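# Load the grey crate, inverted, into the tunnel washer

## Task

Put the grey crate into the tunnel washer's feed so it goes in turned upside down (open side facing down).

## Robot and tools

Robot: two arms, left_arm and right_arm, each ending in a five-finger hand. right_arm has a right hand; left_arm has its mirror image. Bases in the scene frame: left_arm at (-0.046, +0.430, 0) m, right_arm at (-0.038, -0.384, 0) m, both facing nearly straight along +x. A camera stand sits behind the arms.

Frames. Scene frame: origin at table-top height between the arms, +x out over the table, +y toward left_arm, +z up. Fixed cameras and the table use it. Every hand pose, velocity, Hand target and wrist-camera pose in results is in that arm's own base frame, and offsets run along that arm's base axes, rotating about the Hand target's position. The hand point sits 0.15 m out from the wrist flange and 0.05 m in front of the palm; its +z runs along straight fingers, +y out of the palm, +x across the palm away from the thumb (toward the thumb on the left hand). Straight fingertips extend 0.06 to 0.07 m past it. A wrist bracket on the little-finger side can collide; with fingers level the wrist may dip below the hand point and touch the table first.

The row: 28 numbers, each in [-1, 1], always all 28 even when one arm moves. Order: left dx, dy, dz, rx, ry, rz, then left hand little, ring, middle, index, thumb_bend, thumb_turn, force_limit, speed; then the same 14 for the right arm. Pose numbers are offsets, not poses: they are measured from the arm's Hand target at the start of that action or move, scaled so 1.0 = 0.6 m or 180 degrees; rx, ry, rz form one rotation vector. Repeating an offset moves further. Six zeros re-commands the current Hand target. Orientation commands are clipped to 32 degrees from the measured orientation each step. Finger numbers are absolute targets: -1 open/straight, +1 curled; thumb_turn -1 beside the palm, +1 opposite the fingers. force_limit runs linearly from about 0 N at -1 to 10 N at +1 (15 N for the two thumb motors); speed rises from near zero at -1 to full at +0.48 and stays full above. Nothing in a row means 'unchanged': to leave a hand alone, resend its last executed eight numbers (or, before any, its hand_measured plus hand_force_limit and hand_speed). Grip range with the thumb turned in front: objects about 0.035 to 0.065 m thick, handles down to about 0.025 m. Close slowly (speed -0.94 or lower) for a gentle grip.

execute_actions(actions, cameras): actions is a list of actions; each action is up to 15 rows, one per 1/30 s step, the last row held for the remaining steps. Every row counts from the action's start pose. An empty list returns the state and all images. cameras: list of names, ["all"] or [].

move(target, speed, blend, stop_force, zero, blocking, cameras): target is one 28-number row or up to 15 rows, all offsets from the same starting Hand targets. speed in m/s, 0.002 to 3.6 (default 0.25), one value or one per target; turning limited to twice that in rad/s. blend in m rounds corners of a list. stop_force in N, 3 to 120, ends an arm's path when its wrist sensor feels that much push against the motion; unreliable for light or turning contacts; leave it out when backing away from a contact. zero (default true) rezeroes before the move. blocking=false returns early (not allowed with stop_force). Paths are straight, ignore obstacles, last 0.5 to 10 s. The result adds a move: line (done, off_target, moving, held, fault) and limits (paced = clipped, held = steps withheld). Avoid paths near an arm's own base.

wait(seconds 0 to 10): arms hold commands. stop(): brakes a running move. zoom_image(camera, region [x0,y0,x1,y1] pixels, at most 504 each side) on the newest image of cam_head_left, cam_head_right, cam_high, cam_left_wrist or cam_right_wrist (all 672x504). show_instructions(): reference pages. zero_wrist_force(arm): tares that wrist sensor. finished_scene(scene): ends the current scene, given its number; irreversible, so do it only once the crate sits inverted in the washer and stays there.

Results: end_effector_position (m), quat_wxyz, velocities, Hand target (the last commanded pose after clipping; the hand often rests a bit short, and the next command re-requests it), Joint positions and torques, Wrist force/torque along hand axes plus the peak since last shown, and per hand hand_measured, hand_stopped_by (moving, target, force, stalled, fault), hand_load_n (positive pushes a finger open; near 0 after a lost grip), hand_force_limit, hand_speed. MOTOR HOT warns of overheating; at 85 °C the arm brakes for 30 s or more.

Avoid: drops, releasing moving parts, slams, knocking anything off the work area, hard hits on fixed or heavy items, and arm-to-arm contact (including one hand gripping the other's fingers). Contact torque at a joint's limit (wrist joints about 16 N m) or about 150 N of outside force stops the arm for 10 s; arms are stiff, so aiming slightly past firm contact can fault. Loose objects may occasionally be nudged by outside pushes.

Each tool is called after "Call:" by a JSON object that holds its "name" and its "arguments".

Reference images:

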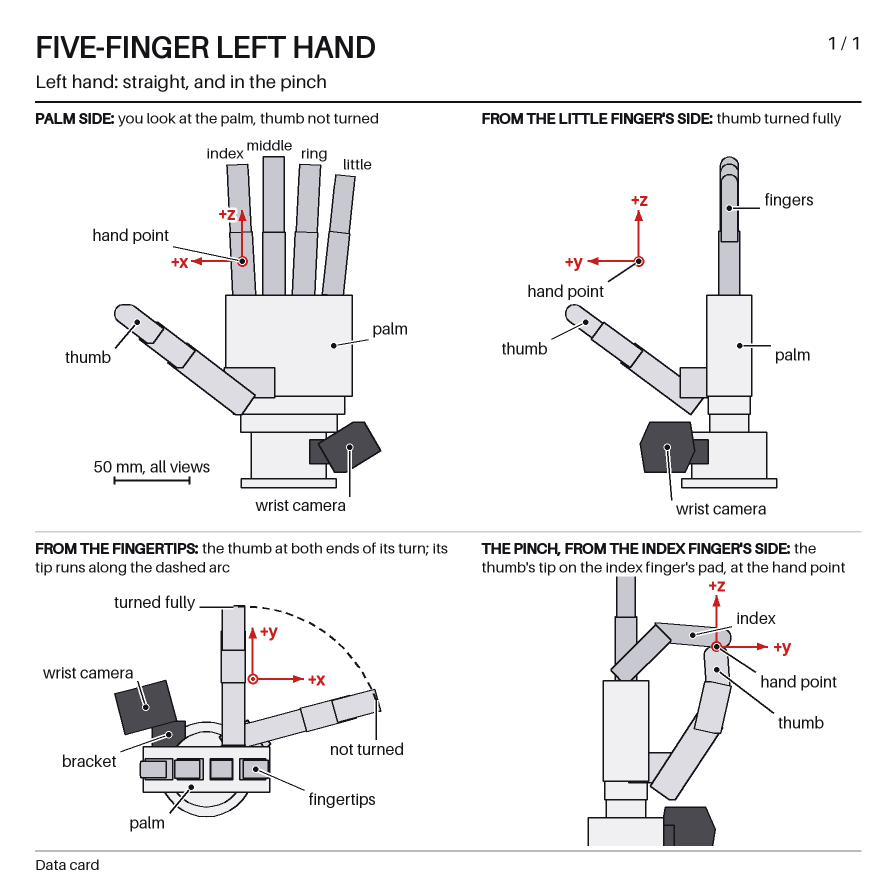

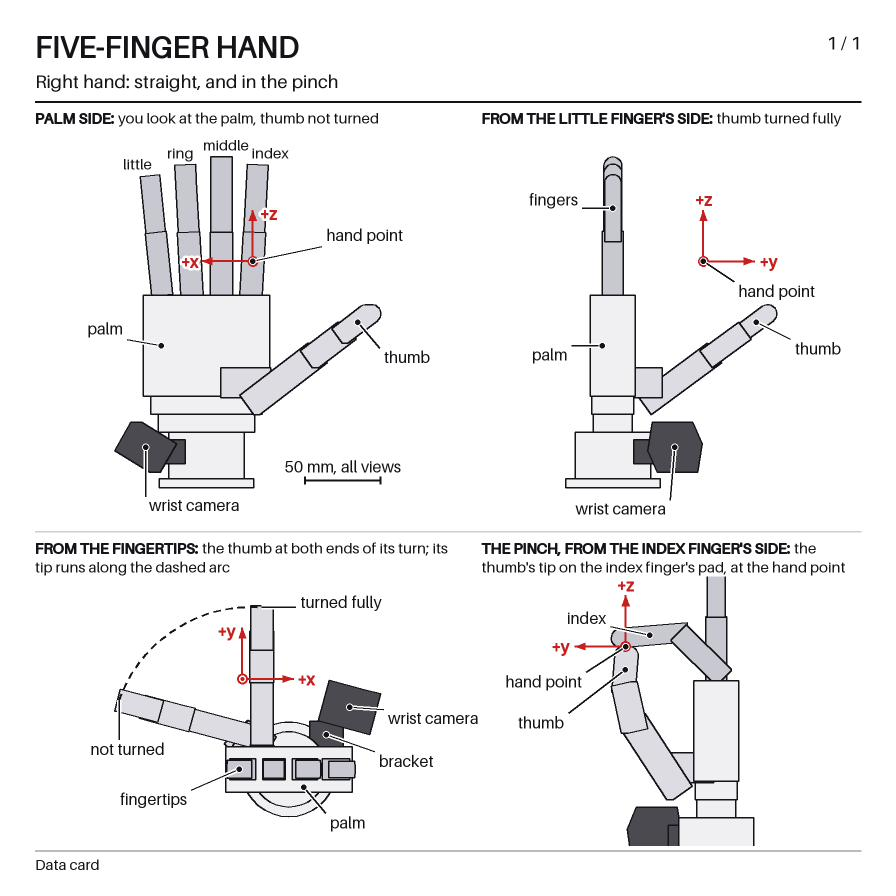

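## Session

Call:
{"name": "execute_actions", "arguments": {"actions": []}}

Scene clock: 0.00 s.
left_arm: end_effector_position=(-0.1420, +0.2512, +0.1680) hand_measured=(-1.000, -1.000, -1.000, -1.000, -1.000, -1.000) hand_load_n=(+0.0, +0.0, +0.0, +0.0, +0.0, +0.0) hand_stopped_by=(target, target, target, target, target, target) hand_force_limit=0.00 hand_speed=-0.80 end_effector_quat_wxyz=(+0.276, +0.608, +0.739, -0.088) | right_arm: end_effector_position=(+0.0225, -0.6047, +0.2407) hand_measured=(-1.000, -1.000, -1.000, -1.000, -1.000, -1.000) hand_load_n=(+0.0, +0.0, +0.0, +0.0, +0.0, +0.0) hand_stopped_by=(target, target, target, target, target, target) hand_force_limit=0.00 hand_speed=-0.80 end_effector_quat_wxyz=(+0.064, +0.761, +0.627, +0.151)
Joint positions: left_arm=[5.723 -1.975 -1.777 1.639 -1.809 2.322] | right_arm=[-1.976 -0.831 0.915 1.702 1.32 -1.811]
Joint velocities: within noise
Joint torques (N m): no reading
Wrist force (N): no reading
Wrist torque (N m): no reading
Wrist force, peak (N): no reading
Hand target: left_arm -0.1420, +0.2512, +0.1680; +0.276, +0.608, +0.739, -0.088 | right_arm +0.0225, -0.6047, +0.2407; +0.064, +0.761, +0.627, +0.151

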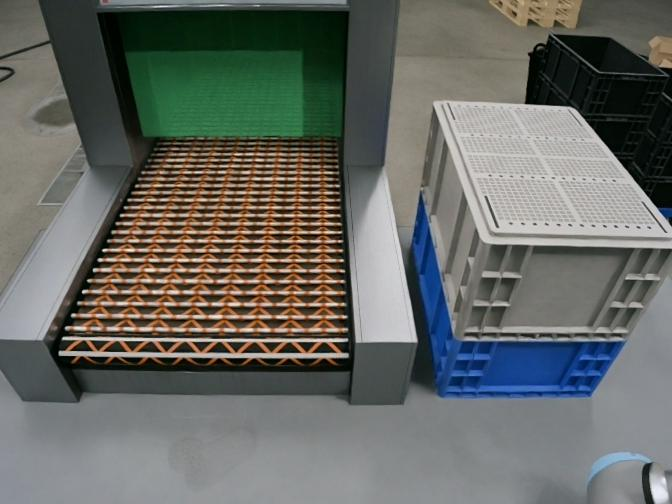

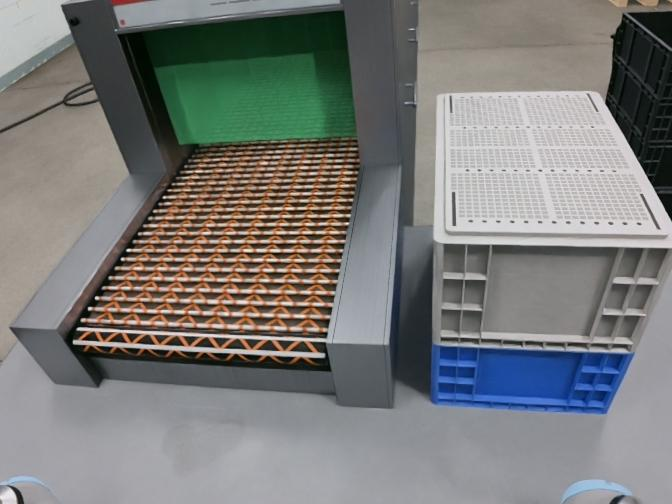

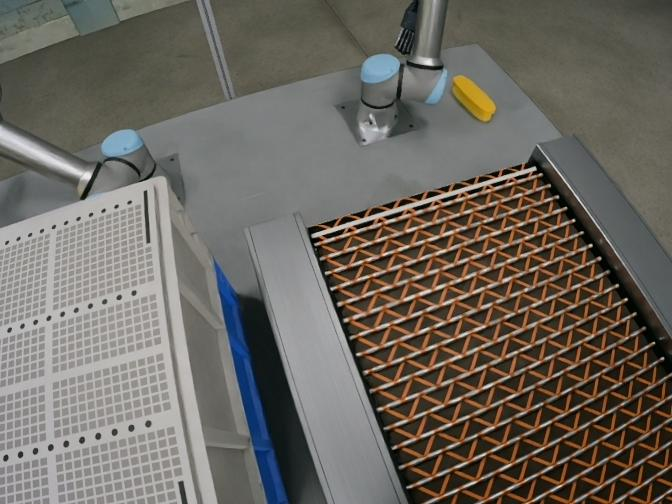

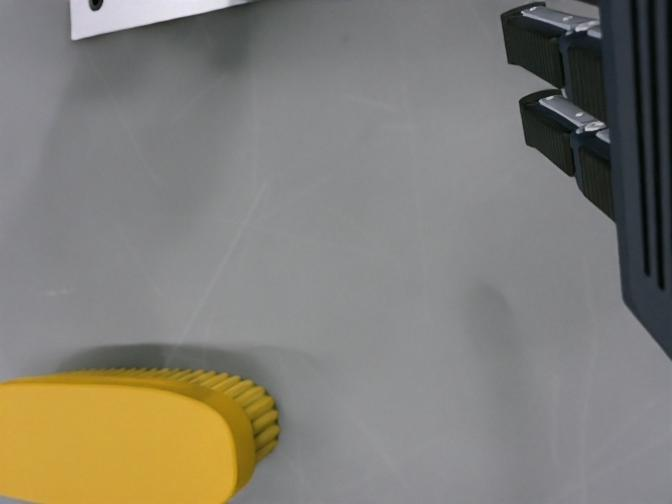

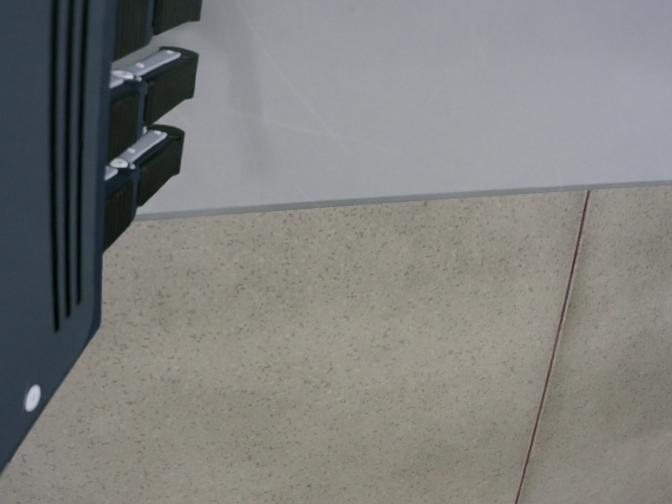

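Call:
{"name": "zoom_image", "arguments": {"camera": "cam_head_left", "region": [400, 80, 672, 420]}}

Call:
{"name": "zoom_image", "arguments": {"camera": "cam_head_right", "region": [400, 80, 672, 420]}}

Call:
{"name": "zoom_image", "arguments": {"camera": "cam_high", "region": [0, 160, 320, 504]}}

Call:
{"name": "zoom_image", "arguments": {"camera": "cam_head_left", "region": [0, 0, 430, 420]}}

Scaled by 1.482 from the camera's 672x504 image, which has a finer 960x720 frame.

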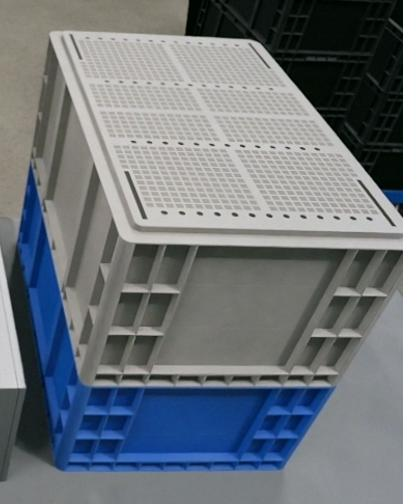

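Scaled by 1.482 from the camera's 672x504 image, which has a finer 960x720 frame.

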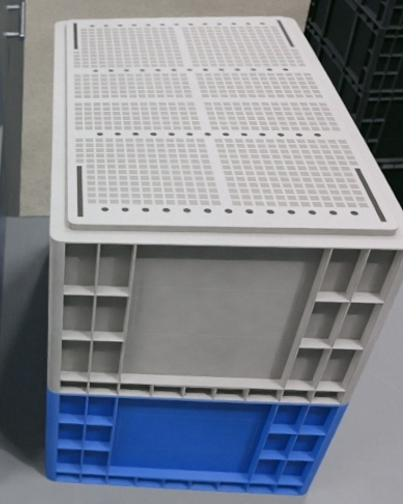

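Scaled by 1.465 from the camera's 672x504 image, which has a finer 960x720 frame.

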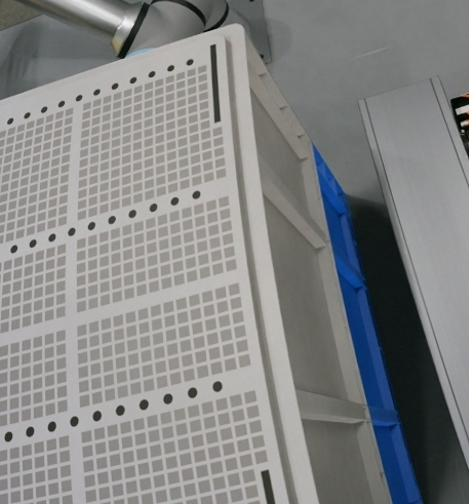

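Scaled by 1.172 from the camera's 672x504 image, which has a finer 960x720 frame.

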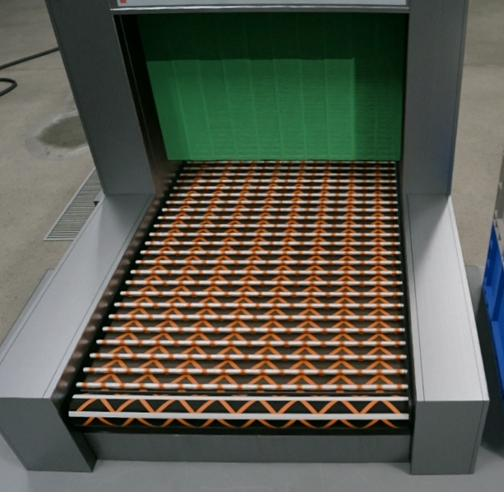

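Call:
{"name": "move", "arguments": {"target": [0,0,0,0,0,0,-1,-1,-1,-1,-1,-1,0,-0.8, 0.2,0.1,0.9,0,0,0,-1,-1,-1,-1,-1,-1,0,-0.8], "speed": 0.4, "cameras": ["all"]}}

Scene clock: 6.73 s.
left_arm: end_effector_position=(-0.1420, +0.2512, +0.1680) hand_measured=(-1.000, -1.000, -1.000, -1.000, -1.000, -1.000) hand_load_n=(+0.0, +0.0, +0.0, +0.0, +0.0, +0.0) hand_stopped_by=(target, target, target, target, target, target) hand_force_limit=0.00 hand_speed=-0.80 end_effector_quat_wxyz=(+0.276, +0.608, +0.739, -0.088) | right_arm: end_effector_position=(+0.1424, -0.5437, +0.7798) hand_measured=(-1.000, -1.000, -1.000, -1.000, -1.000, -1.000) hand_load_n=(+0.0, +0.0, +0.0, +0.0, +0.0, +0.0) hand_stopped_by=(target, target, target, target, target, target) hand_force_limit=0.00 hand_speed=-0.80 end_effector_quat_wxyz=(+0.373, +0.677, +0.499, +0.391)
Joint positions: left_arm=[5.723 -1.975 -1.777 1.639 -1.809 2.322] | right_arm=[-2.061 -0.862 0.035 3.058 0.555 -2.137]
Joint torques (N m): left_arm=[0.79 33.39 12.84 -3.01 -0.33 0.36] | right_arm=[12.42 -15.29 -0.25 4.64 1.7 -0.43]
Wrist force (N): left_arm=[-0.2 0.0 -0.1] | right_arm=[0.1 -1.0 -1.0]
Wrist torque (N m): left_arm=[0.01 0.02 -0.01] | right_arm=[-0.12 -0.06 0.11]
Wrist force, peak (N): left_arm=[0.1 -0.2 -0.4] | right_arm=[-0.3 4.5 1.9]
Hand target: left_arm -0.1420, +0.2512, +0.1680; +0.276, +0.608, +0.739, -0.088 | right_arm +0.1425, -0.5447, +0.7807; +0.173, +0.747, +0.595, +0.238
Off the commanded pose: left_arm 0.000 m, 0 deg | right_arm 0.001 m, 49 deg; orientation clipped.
elbow stopped short (right arm): the move would have taken joint 3 (elbow) straighter than the controller allows.
move: off_target (right_arm); limits=paced

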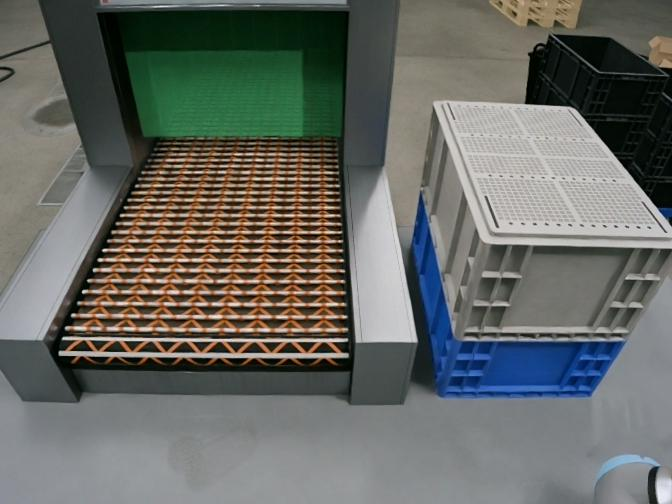

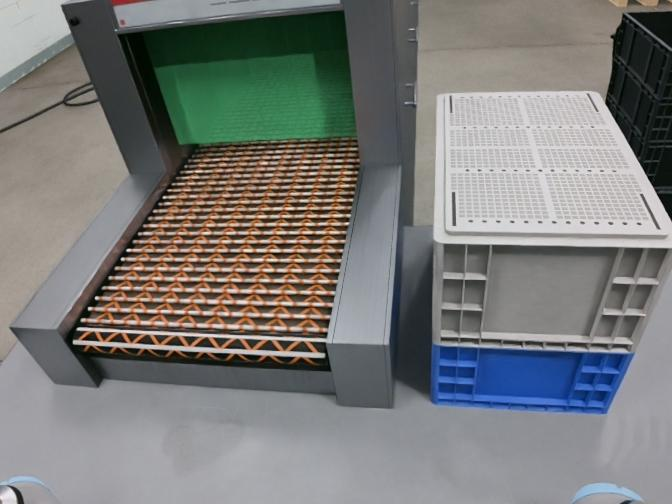

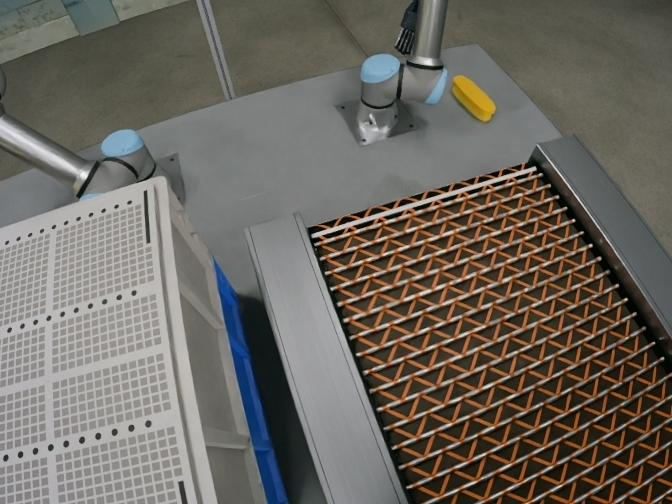

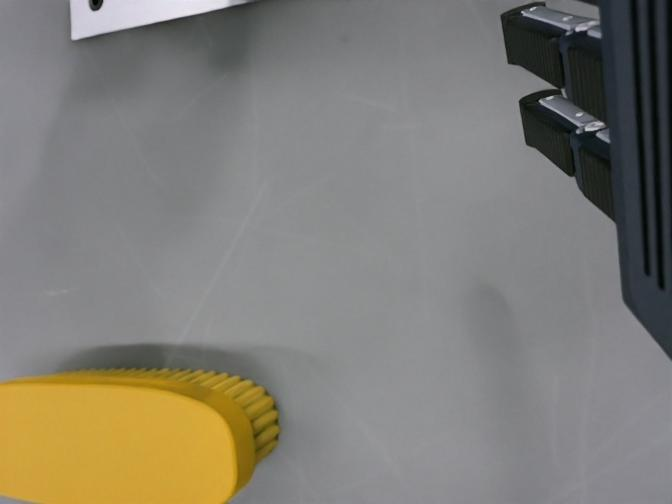

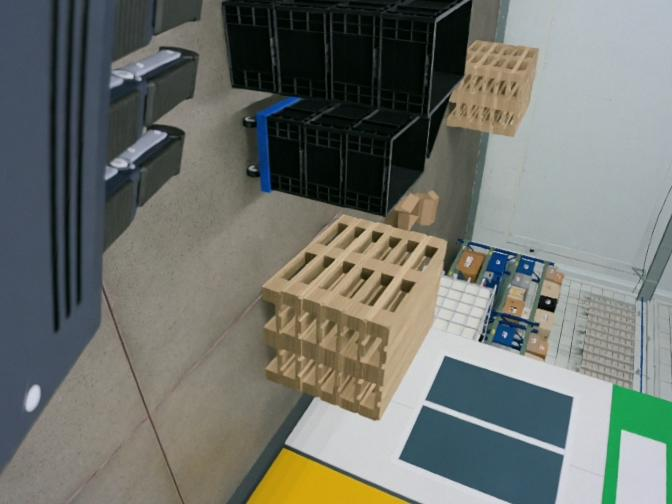

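Call:
{"name": "move", "arguments": {"target": [[0,0,0,0,0,0,-1,-1,-1,-1,-1,-1,0,-0.8, -0.1,-0.05,-0.45,-0.2,-0.1,0.1,-1,-1,-1,-1,-1,-1,0,-0.8],[0,0,0,0,0,0,-1,-1,-1,-1,-1,-1,0,-0.8, 0.1,0.1,-0.45,-0.526,-0.225,0.272,-1,-1,-1,-1,-1,-1,0,-0.8]], "speed": 0.4, "cameras": ["cam_head_left","cam_head_right","cam_right_wrist"]}}

Scene clock: 12.00 s.
left_arm: end_effector_position=(-0.1420, +0.2512, +0.1680) hand_measured=(-1.000, -1.000, -1.000, -1.000, -1.000, -1.000) hand_load_n=(+0.0, +0.0, +0.0, +0.0, +0.0, +0.0) hand_stopped_by=(target, target, target, target, target, target) hand_force_limit=0.00 hand_speed=-0.80 end_effector_quat_wxyz=(+0.276, +0.608, +0.739, -0.088) | right_arm: end_effector_position=(+0.2026, -0.4846, +0.5108) hand_measured=(-1.000, -1.000, -1.000, -1.000, -1.000, -1.000) hand_load_n=(+0.0, +0.0, +0.0, +0.0, +0.0, +0.0) hand_stopped_by=(target, target, target, target, target, target) hand_force_limit=0.00 hand_speed=-0.80 end_effector_quat_wxyz=(+0.707, +0.001, +0.708, +0.000)
Joint positions: left_arm=[5.723 -1.975 -1.777 1.639 -1.809 2.322] | right_arm=[-1.905 -1.143 1.588 2.693 0.333 -4.708]
Joint torques (N m): left_arm=[0.49 34.46 11.67 -3.19 -0.38 0.2] | right_arm=[-8.44 -13.96 -29.8 2.55 -2.58 -1.32]
Wrist force (N): left_arm=[-0.1 -0.1 -0.1] | right_arm=[0.7 0.6 -1.7]
Wrist torque (N m): left_arm=[0.00 0.01 0.00] | right_arm=[0.24 -0.23 0.06]
Wrist force, peak (N): left_arm=[-0.1 -0.4 -0.2] | right_arm=[0.9 5.6 1.7]
Hand target: left_arm -0.1420, +0.2512, +0.1680; +0.276, +0.608, +0.739, -0.088 | right_arm +0.2025, -0.4847, +0.5107; +0.707, +0.001, +0.708, +0.000
Off the commanded pose: left_arm 0.000 m, 0 deg | right_arm 0.000 m, 0 deg.
move: done
Images, in order (width x height): cam_head_left 672x504, cam_head_right 672x504, cam_right_wrist 672x504.

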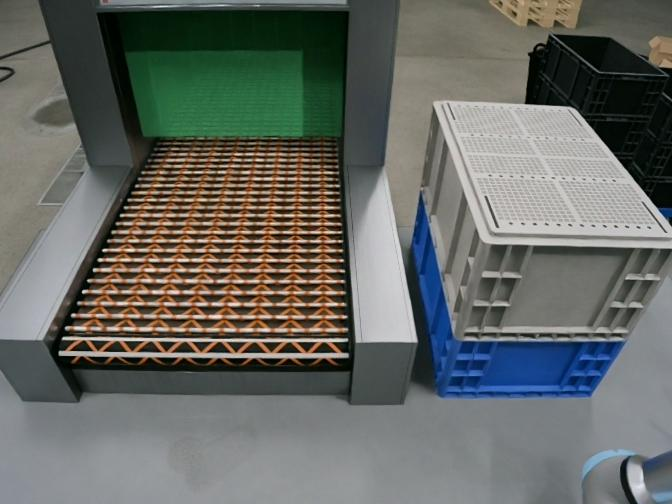

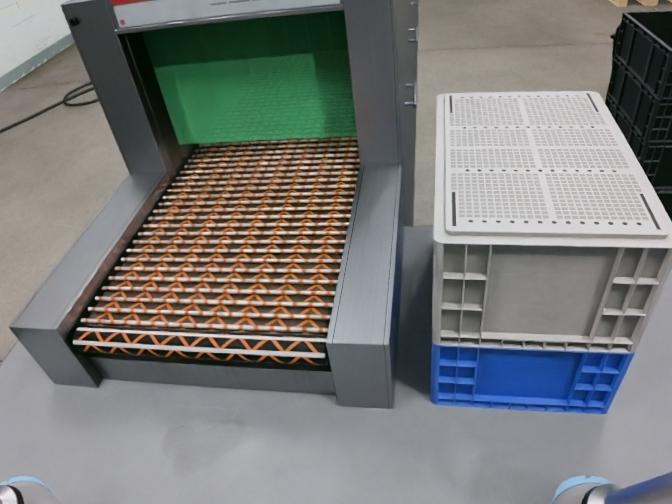

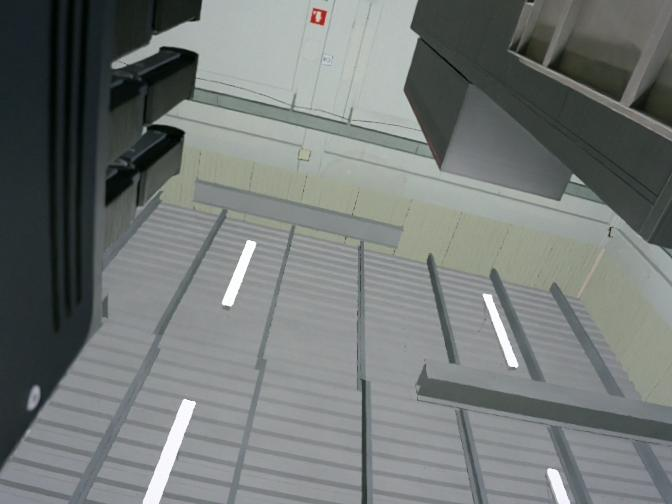

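Call:
{"name": "zoom_image", "arguments": {"camera": "cam_head_right", "region": [425, 220, 565, 325]}}

Call:
{"name": "zoom_image", "arguments": {"camera": "cam_head_left", "region": [410, 180, 550, 400]}}

Scaled by 3.600 from the camera's 672x504 image, which has a finer 960x720 frame.

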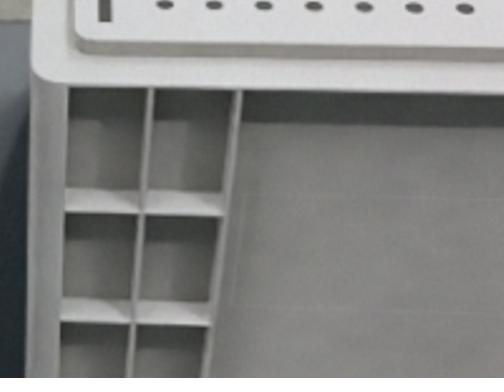

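Scaled by 2.291 from the camera's 672x504 image, which has a finer 960x720 frame.

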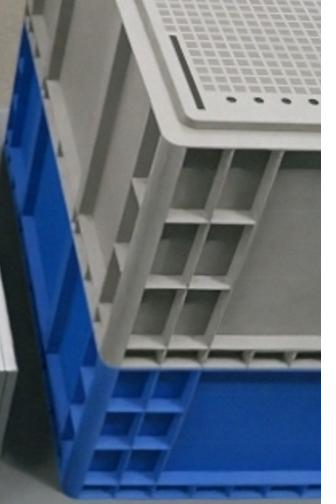

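Call:
{"name": "move", "arguments": {"target": [0,0,0,0,0,0,-1,-1,-1,-1,-1,-1,0,-0.8, 0.25,0.35,-0.08,0,0,0,-1,-1,-1,-1,-1,-1,0,-0.8], "speed": 0.3, "cameras": ["cam_head_left","cam_head_right","cam_high","cam_right_wrist"]}}

Scene clock: 18.10 s.
left_arm: end_effector_position=(-0.1420, +0.2512, +0.1680) hand_measured=(-1.000, -1.000, -1.000, -1.000, -1.000, -1.000) hand_load_n=(+0.0, +0.0, +0.0, +0.0, +0.0, +0.0) hand_stopped_by=(target, target, target, target, target, target) hand_force_limit=0.00 hand_speed=-0.80 end_effector_quat_wxyz=(+0.276, +0.608, +0.739, -0.088) | right_arm: end_effector_position=(+0.3524, -0.2748, +0.4627) hand_measured=(-1.000, -1.000, -1.000, -1.000, -1.000, -1.000) hand_load_n=(+0.0, +0.0, +0.0, +0.0, +0.0, +0.0) hand_stopped_by=(target, target, target, target, target, target) hand_force_limit=0.00 hand_speed=-0.80 end_effector_quat_wxyz=(+0.707, +0.001, +0.708, +0.000)
Joint positions: left_arm=[5.723 -1.975 -1.777 1.639 -1.809 2.322] | right_arm=[-1.666 -1.509 2.215 2.424 0.093 -4.699]
Joint torques (N m): left_arm=[0.38 34.03 12.46 -3.22 -0.47 0.67] | right_arm=[10.16 -23.27 -3 -1.02 -1.21 0.91]
Wrist force (N): left_arm=[-0.1 0.0 -0.1] | right_arm=[0.7 0.6 -2.2]
Wrist torque (N m): left_arm=[0.00 0.02 -0.01] | right_arm=[0.27 -0.20 0.05]
Wrist force, peak (N): left_arm=[0.0 -0.3 -0.4] | right_arm=[-0.7 -3.0 -6.8]
Hand target: left_arm -0.1420, +0.2512, +0.1680; +0.276, +0.608, +0.739, -0.088 | right_arm +0.3525, -0.2747, +0.4627; +0.707, +0.001, +0.708, +0.000
Off the commanded pose: left_arm 0.000 m, 0 deg | right_arm 0.000 m, 0 deg.
move: done
Images, in order (width x height): cam_head_left 672x504, cam_head_right 672x504, cam_high 672x504, cam_right_wrist 672x504.

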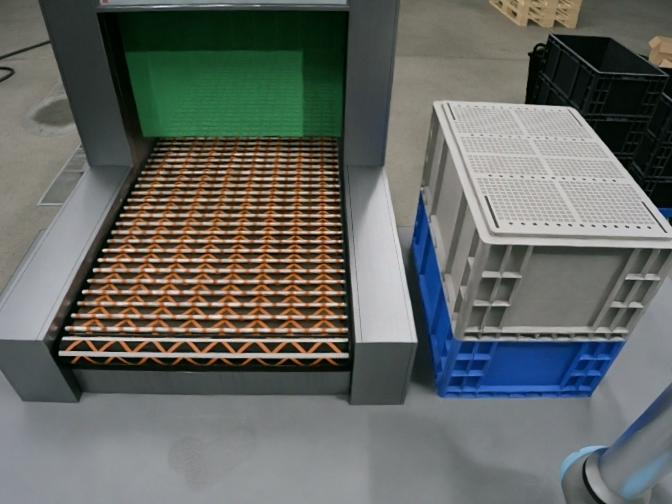

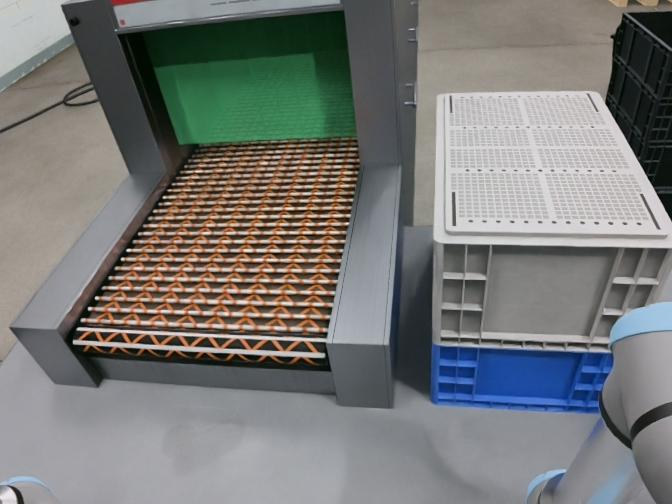

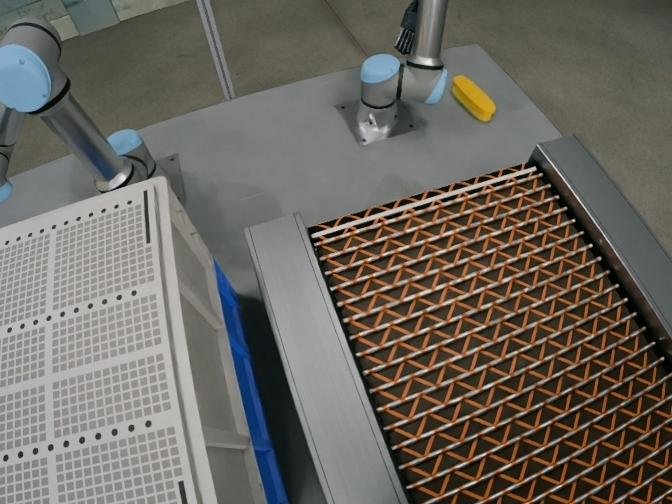

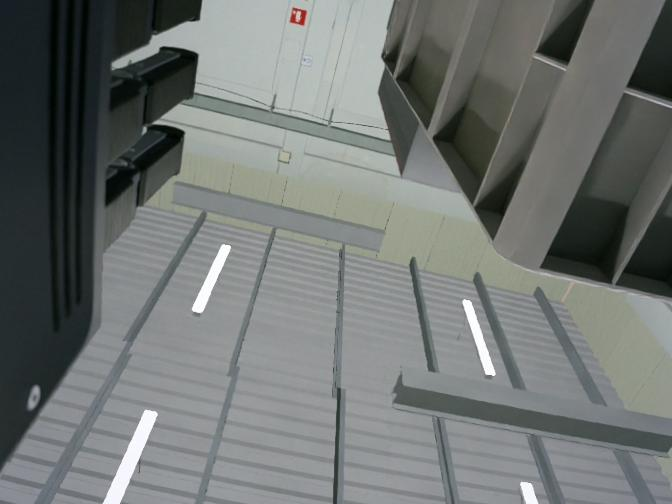

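Call:
{"name": "zoom_image", "arguments": {"camera": "cam_right_wrist", "region": [372, 0, 672, 310]}}

Scaled by 1.626 from the camera's 672x504 image, which has a finer 960x720 frame.

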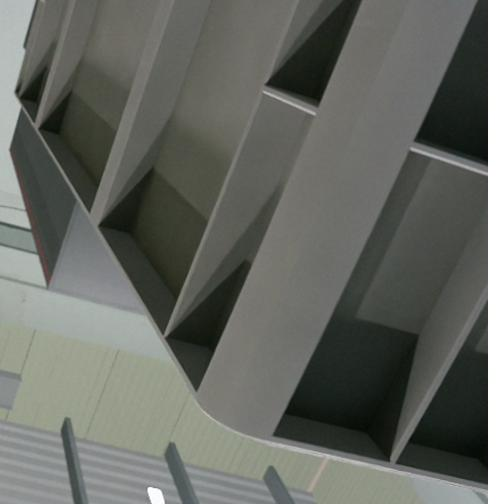

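Call:
{"name": "move", "arguments": {"target": [[0,0,0,0,0,0,-1,-1,-1,-1,-1,-1,0,-0.8, 0.05,-0.2,-0.02,0,0,0,-1,-1,-1,-1,-1,-1,0,-0.8],[0,0,0,0,0,0,-1,-1,-1,-1,-1,-1,0,-0.8, 0.1625,-0.1667,-0.02,0.385,0.385,0.385,-1,-1,-1,-1,-1,-1,0,-0.8]], "speed": 0.3, "blend": 0.03, "cameras": ["cam_head_left","cam_head_right","cam_high","cam_right_wrist"]}}

Scene clock: 26.77 s.
left_arm: end_effector_position=(-0.1420, +0.2512, +0.1680) hand_measured=(-1.000, -1.000, -1.000, -1.000, -1.000, -1.000) hand_load_n=(+0.0, +0.0, +0.0, +0.0, +0.0, +0.0) hand_stopped_by=(target, target, target, target, target, target) hand_force_limit=0.00 hand_speed=-0.80 end_effector_quat_wxyz=(+0.276, +0.608, +0.739, -0.088) | right_arm: end_effector_position=(+0.4501, -0.3748, +0.4504) hand_measured=(-1.000, -1.000, -1.000, -1.000, -1.000, -1.000) hand_load_n=(+0.0, +0.0, +0.0, +0.0, +0.0, +0.0) hand_stopped_by=(target, target, target, target, target, target) hand_force_limit=0.00 hand_speed=-0.80 end_effector_quat_wxyz=(-0.001, +0.000, +0.707, +0.707)
Joint positions: left_arm=[5.723 -1.975 -1.777 1.639 -1.809 2.322] | right_arm=[-1.158 -0.557 0.805 2.893 1.159 -3.14]
Joint torques (N m): left_arm=[0.46 35.44 13.28 -3.31 -0.39 0.87] | right_arm=[-9.38 -78.75 -30.02 0.44 -1.26 0.16]
Wrist force (N): left_arm=[0.0 -0.1 -0.2] | right_arm=[-0.1 -1.0 -1.1]
Wrist torque (N m): left_arm=[-0.01 -0.01 0.00] | right_arm=[-0.15 -0.08 0.05]
Wrist force, peak (N): left_arm=[0.0 -0.4 -0.3] | right_arm=[0.5 0.1 -4.6]
Hand target: left_arm -0.1420, +0.2512, +0.1680; +0.276, +0.608, +0.739, -0.088 | right_arm +0.4500, -0.3748, +0.4507; -0.001, +0.000, +0.707, +0.707
Off the commanded pose: left_arm 0.000 m, 0 deg | right_arm 0.000 m, 0 deg.
move: done
Images, in order (width x height): cam_head_left 672x504, cam_head_right 672x504, cam_high 672x504, cam_right_wrist 672x504.

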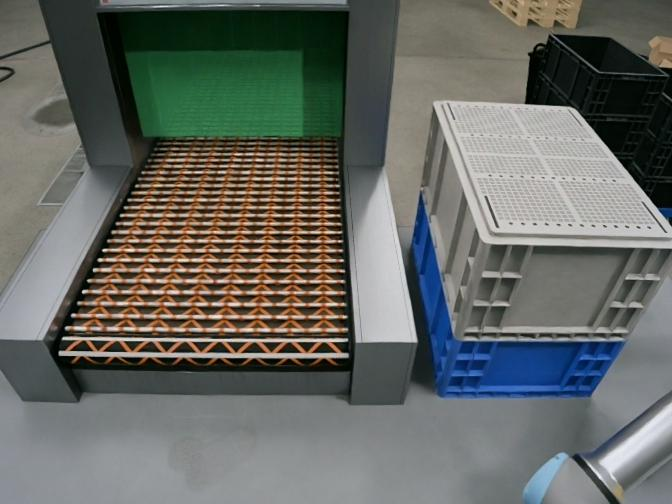

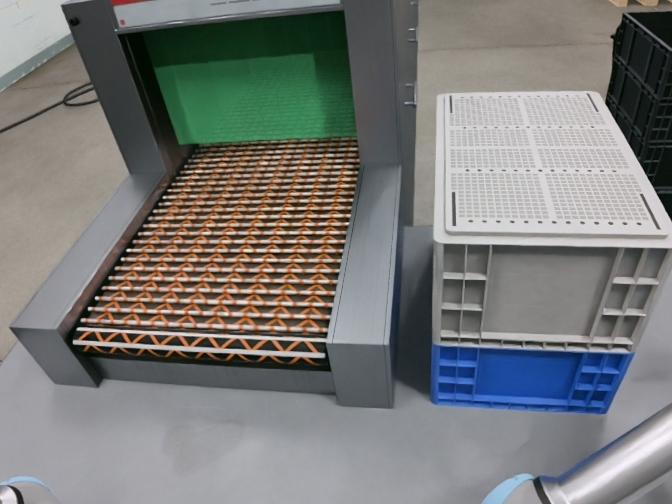

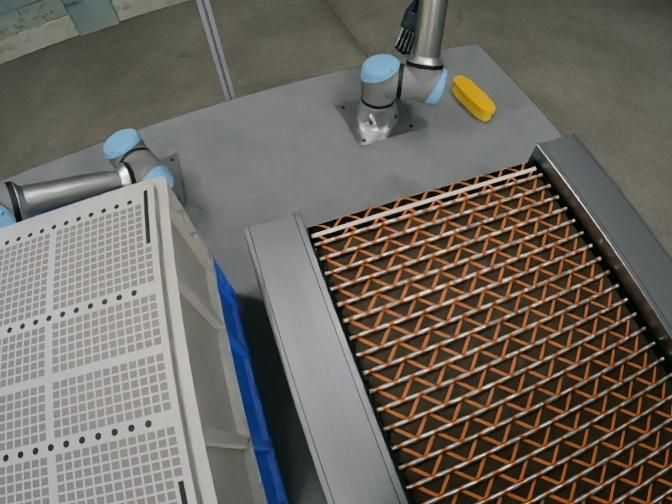

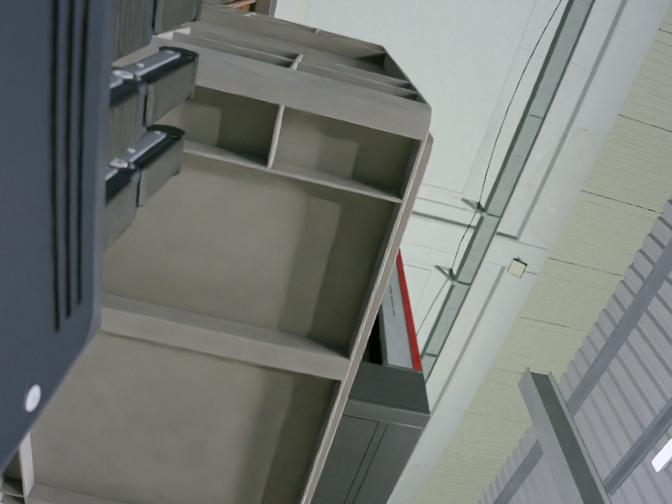

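Call:
{"name": "move", "arguments": {"target": [0,0,0,0,0,0,-1,-1,-1,-1,-1,-1,0,-0.8, 0.05,0,0,0,0,-0.15,-1,-1,-1,-1,-1,-1,0,-0.8], "speed": 0.3, "cameras": ["cam_right_wrist"]}}

Scene clock: 28.57 s.
left_arm: end_effector_position=(-0.1420, +0.2512, +0.1680) hand_measured=(-1.000, -1.000, -1.000, -1.000, -1.000, -1.000) hand_load_n=(+0.0, +0.0, +0.0, +0.0, +0.0, +0.0) hand_stopped_by=(target, target, target, target, target, target) hand_force_limit=0.00 hand_speed=-0.80 end_effector_quat_wxyz=(+0.276, +0.608, +0.739, -0.088) | right_arm: end_effector_position=(+0.4799, -0.3747, +0.4509) hand_measured=(-1.000, -1.000, -1.000, -1.000, -1.000, -1.000) hand_load_n=(+0.0, +0.0, +0.0, +0.0, +0.0, +0.0) hand_stopped_by=(target, target, target, target, target, target) hand_force_limit=0.00 hand_speed=-0.80 end_effector_quat_wxyz=(+0.164, +0.165, +0.688, +0.687)
Joint positions: left_arm=[5.723 -1.975 -1.777 1.639 -1.809 2.322] | right_arm=[-1.243 -0.765 1.201 2.704 0.774 -3.139]
Joint torques (N m): left_arm=[-0.03 35.7 12.92 -3.49 -0.39 0.7] | right_arm=[10.24 -21.49 -7.17 1.59 -2.65 -1.13]
Wrist force (N): left_arm=[-0.1 0.0 -0.1] | right_arm=[0.3 -1.1 -1.2]
Wrist torque (N m): left_arm=[0.00 0.01 0.00] | right_arm=[-0.11 -0.17 0.07]
Wrist force, peak (N): left_arm=[-0.1 -0.1 -0.4] | right_arm=[2.1 -1.6 -1.4]
Hand target: left_arm -0.1420, +0.2512, +0.1680; +0.276, +0.608, +0.739, -0.088 | right_arm +0.4800, -0.3748, +0.4507; +0.164, +0.165, +0.688, +0.687
Off the commanded pose: left_arm 0.000 m, 0 deg | right_arm 0.000 m, 0 deg.
move: done
Images, in order (width x height): cam_right_wrist 672x504.

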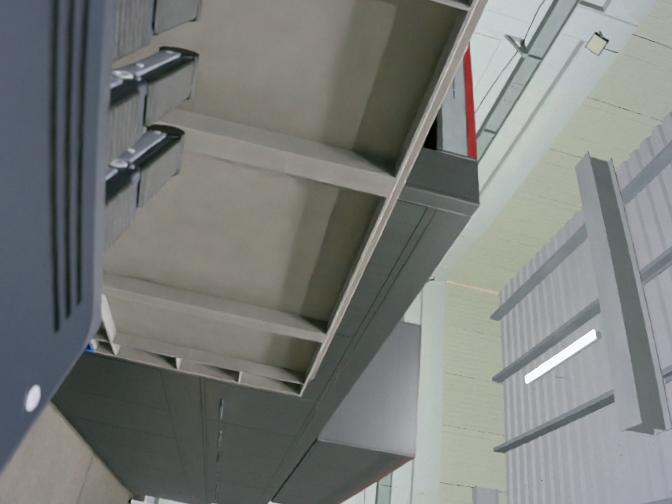

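Call:
{"name": "move", "arguments": {"target": [[0,0.3,0.35,0,0,0,-1,-1,-1,-1,-1,-1,0,-0.8, 0,0,0,0,0,0,-1,-1,-1,-1,-1,-1,0,-0.8],[0.45,0.35,0.5,-0.08,-0.2,-0.16,-1,-1,-1,-1,-1,-1,0,-0.8, 0,0,0,0,0,0.15,-1,-1,-1,-1,-1,-1,0,-0.8]], "speed": 0.35, "blend": 0.05, "cameras": ["cam_high","cam_left_wrist"]}}

Scene clock: 33.07 s.
left_arm: end_effector_position=(+0.1279, +0.4613, +0.4678) hand_measured=(-1.000, -1.000, -1.000, -1.000, -1.000, -1.000) hand_load_n=(+0.0, +0.0, +0.0, +0.0, +0.0, +0.0) hand_stopped_by=(target, target, target, target, target, target) hand_force_limit=0.00 hand_speed=-0.80 end_effector_quat_wxyz=(+0.530, +0.729, +0.431, -0.053) | right_arm: end_effector_position=(+0.4801, -0.3748, +0.4505) hand_measured=(-1.000, -1.000, -1.000, -1.000, -1.000, -1.000) hand_load_n=(+0.0, +0.0, +0.0, +0.0, +0.0, +0.0) hand_stopped_by=(target, target, target, target, target, target) hand_force_limit=0.00 hand_speed=-0.80 end_effector_quat_wxyz=(-0.001, +0.000, +0.707, +0.707)
Joint positions: left_arm=[4.96 -2.325 -0.85 0.488 -1.402 2.426] | right_arm=[-1.121 -0.498 0.689 2.949 1.123 -3.14]
Joint torques (N m): left_arm=[-7.1 78.19 5.75 -3 1.24 1.81] | right_arm=[-10.78 -82.7 -17.59 -0.08 -0.78 0.94]
Wrist force (N): left_arm=[0.0 0.8 1.3] | right_arm=[0.6 -1.3 -1.2]
Wrist torque (N m): left_arm=[-0.18 0.04 -0.12] | right_arm=[-0.16 -0.23 0.09]
Wrist force, peak (N): left_arm=[6.8 7.9 3.8] | right_arm=[0.9 -1.0 -2.0]
Hand target: left_arm +0.1280, +0.4612, +0.4680; +0.530, +0.729, +0.431, -0.053 | right_arm +0.4800, -0.3748, +0.4507; -0.001, +0.000, +0.707, +0.707
Off the commanded pose: left_arm 0.000 m, 0 deg | right_arm 0.000 m, 0 deg.
move: done
Images, in order (width x height): cam_high 672x504, cam_left_wrist 672x504.

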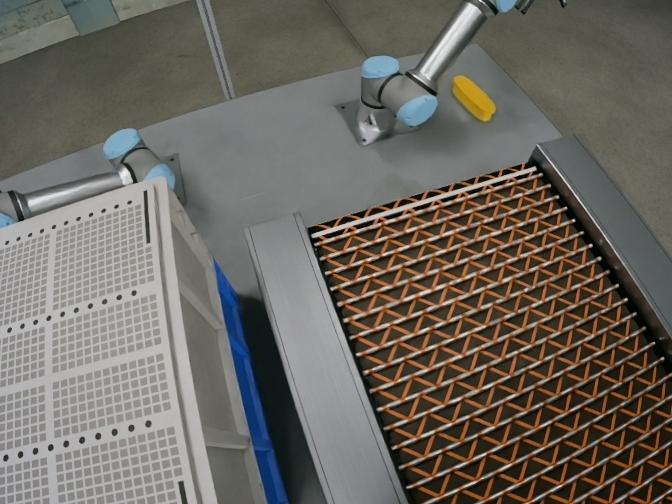

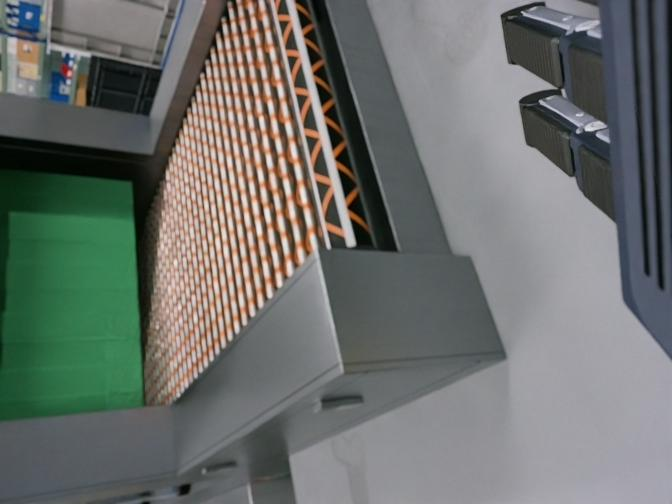

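Call:
{"name": "move", "arguments": {"target": [0.5,-0.30,0.15,-0.093,-0.226,-0.176,-1,-1,-1,-1,-1,-1,0,-0.8, 0,0,0,0,0,0,-1,-1,-1,-1,-1,-1,0,-0.8], "speed": 0.3, "cameras": ["all"]}}

Scene clock: 35.50 s.
left_arm: end_effector_position=(+0.4280, +0.2814, +0.5578) hand_measured=(-1.000, -1.000, -1.000, -1.000, -1.000, -1.000) hand_load_n=(+0.0, +0.0, +0.0, +0.0, +0.0, +0.0) hand_stopped_by=(target, target, target, target, target, target) hand_force_limit=0.00 hand_speed=-0.80 end_effector_quat_wxyz=(+0.707, +0.707, +0.001, +0.000) end_effector_velocity=(+0.000, -0.002, +0.001) end_effector_angular_velocity=(+0.002, -0.007, -0.003) | right_arm: end_effector_position=(+0.4800, -0.3748, +0.4507) hand_measured=(-1.000, -1.000, -1.000, -1.000, -1.000, -1.000) hand_load_n=(+0.0, +0.0, +0.0, +0.0, +0.0, +0.0) hand_stopped_by=(target, target, target, target, target, target) hand_force_limit=0.00 hand_speed=-0.80 end_effector_quat_wxyz=(-0.001, +0.000, +0.707, +0.707)
Joint positions: left_arm=[4.274 -2.255 -1.128 0.241 -1.13 3.141] | right_arm=[-1.121 -0.498 0.689 2.949 1.123 -3.14]
Joint velocities: left_arm=[-0.003 0.002 0 0 0 0.006] | right_arm=[within noise]
Joint torques (N m): left_arm=[-6.74 75.93 11.01 -2.23 0.91 1.72] | right_arm=[-11 -81.95 -29.53 3.62 2.63 0.95]
Wrist force (N): left_arm=[1.4 1.0 2.3] | right_arm=[0.5 -1.2 -1.1]
Wrist torque (N m): left_arm=[-0.34 0.09 -0.03] | right_arm=[-0.16 -0.22 0.08]
Wrist force, peak (N): left_arm=[8.4 -0.6 8.3] | right_arm=[0.3 -1.4 -1.3]
Hand target: left_arm +0.4280, +0.2812, +0.5580; +0.707, +0.707, +0.001, +0.001 | right_arm +0.4800, -0.3748, +0.4507; -0.001, +0.000, +0.707, +0.707
Off the commanded pose: left_arm 0.000 m, 0 deg | right_arm 0.000 m, 0 deg.
move: done

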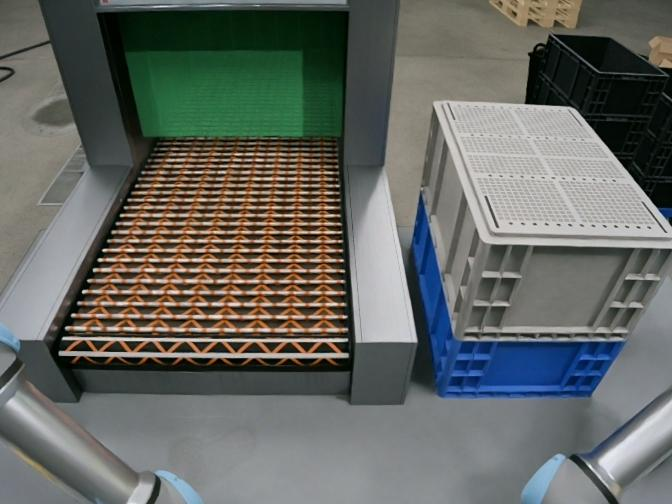

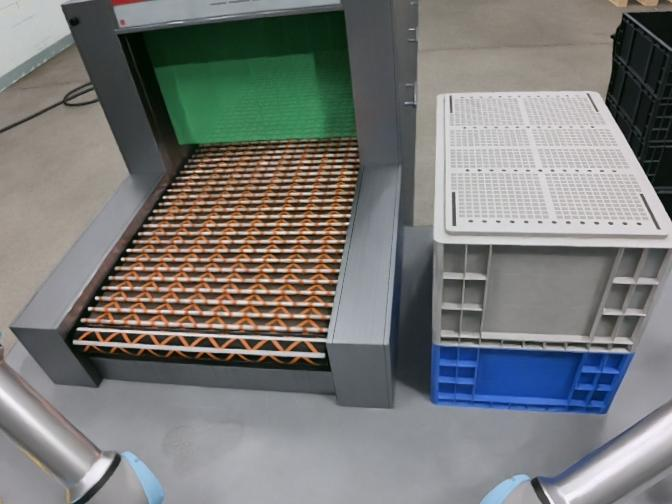

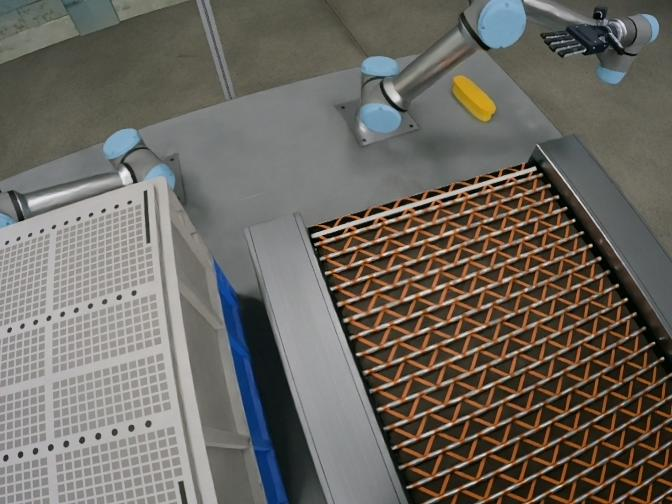

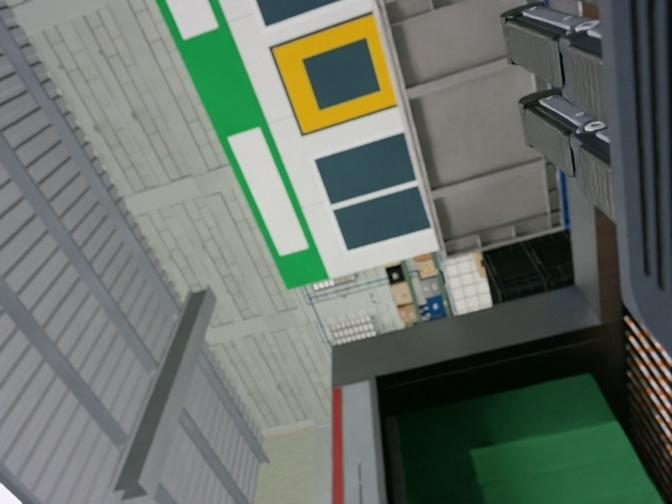

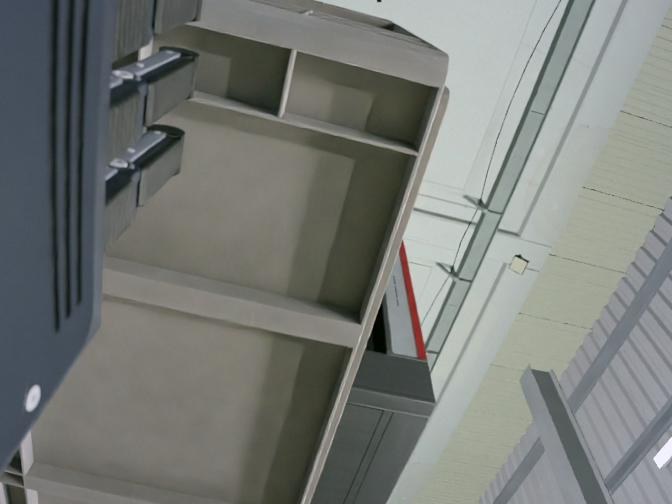

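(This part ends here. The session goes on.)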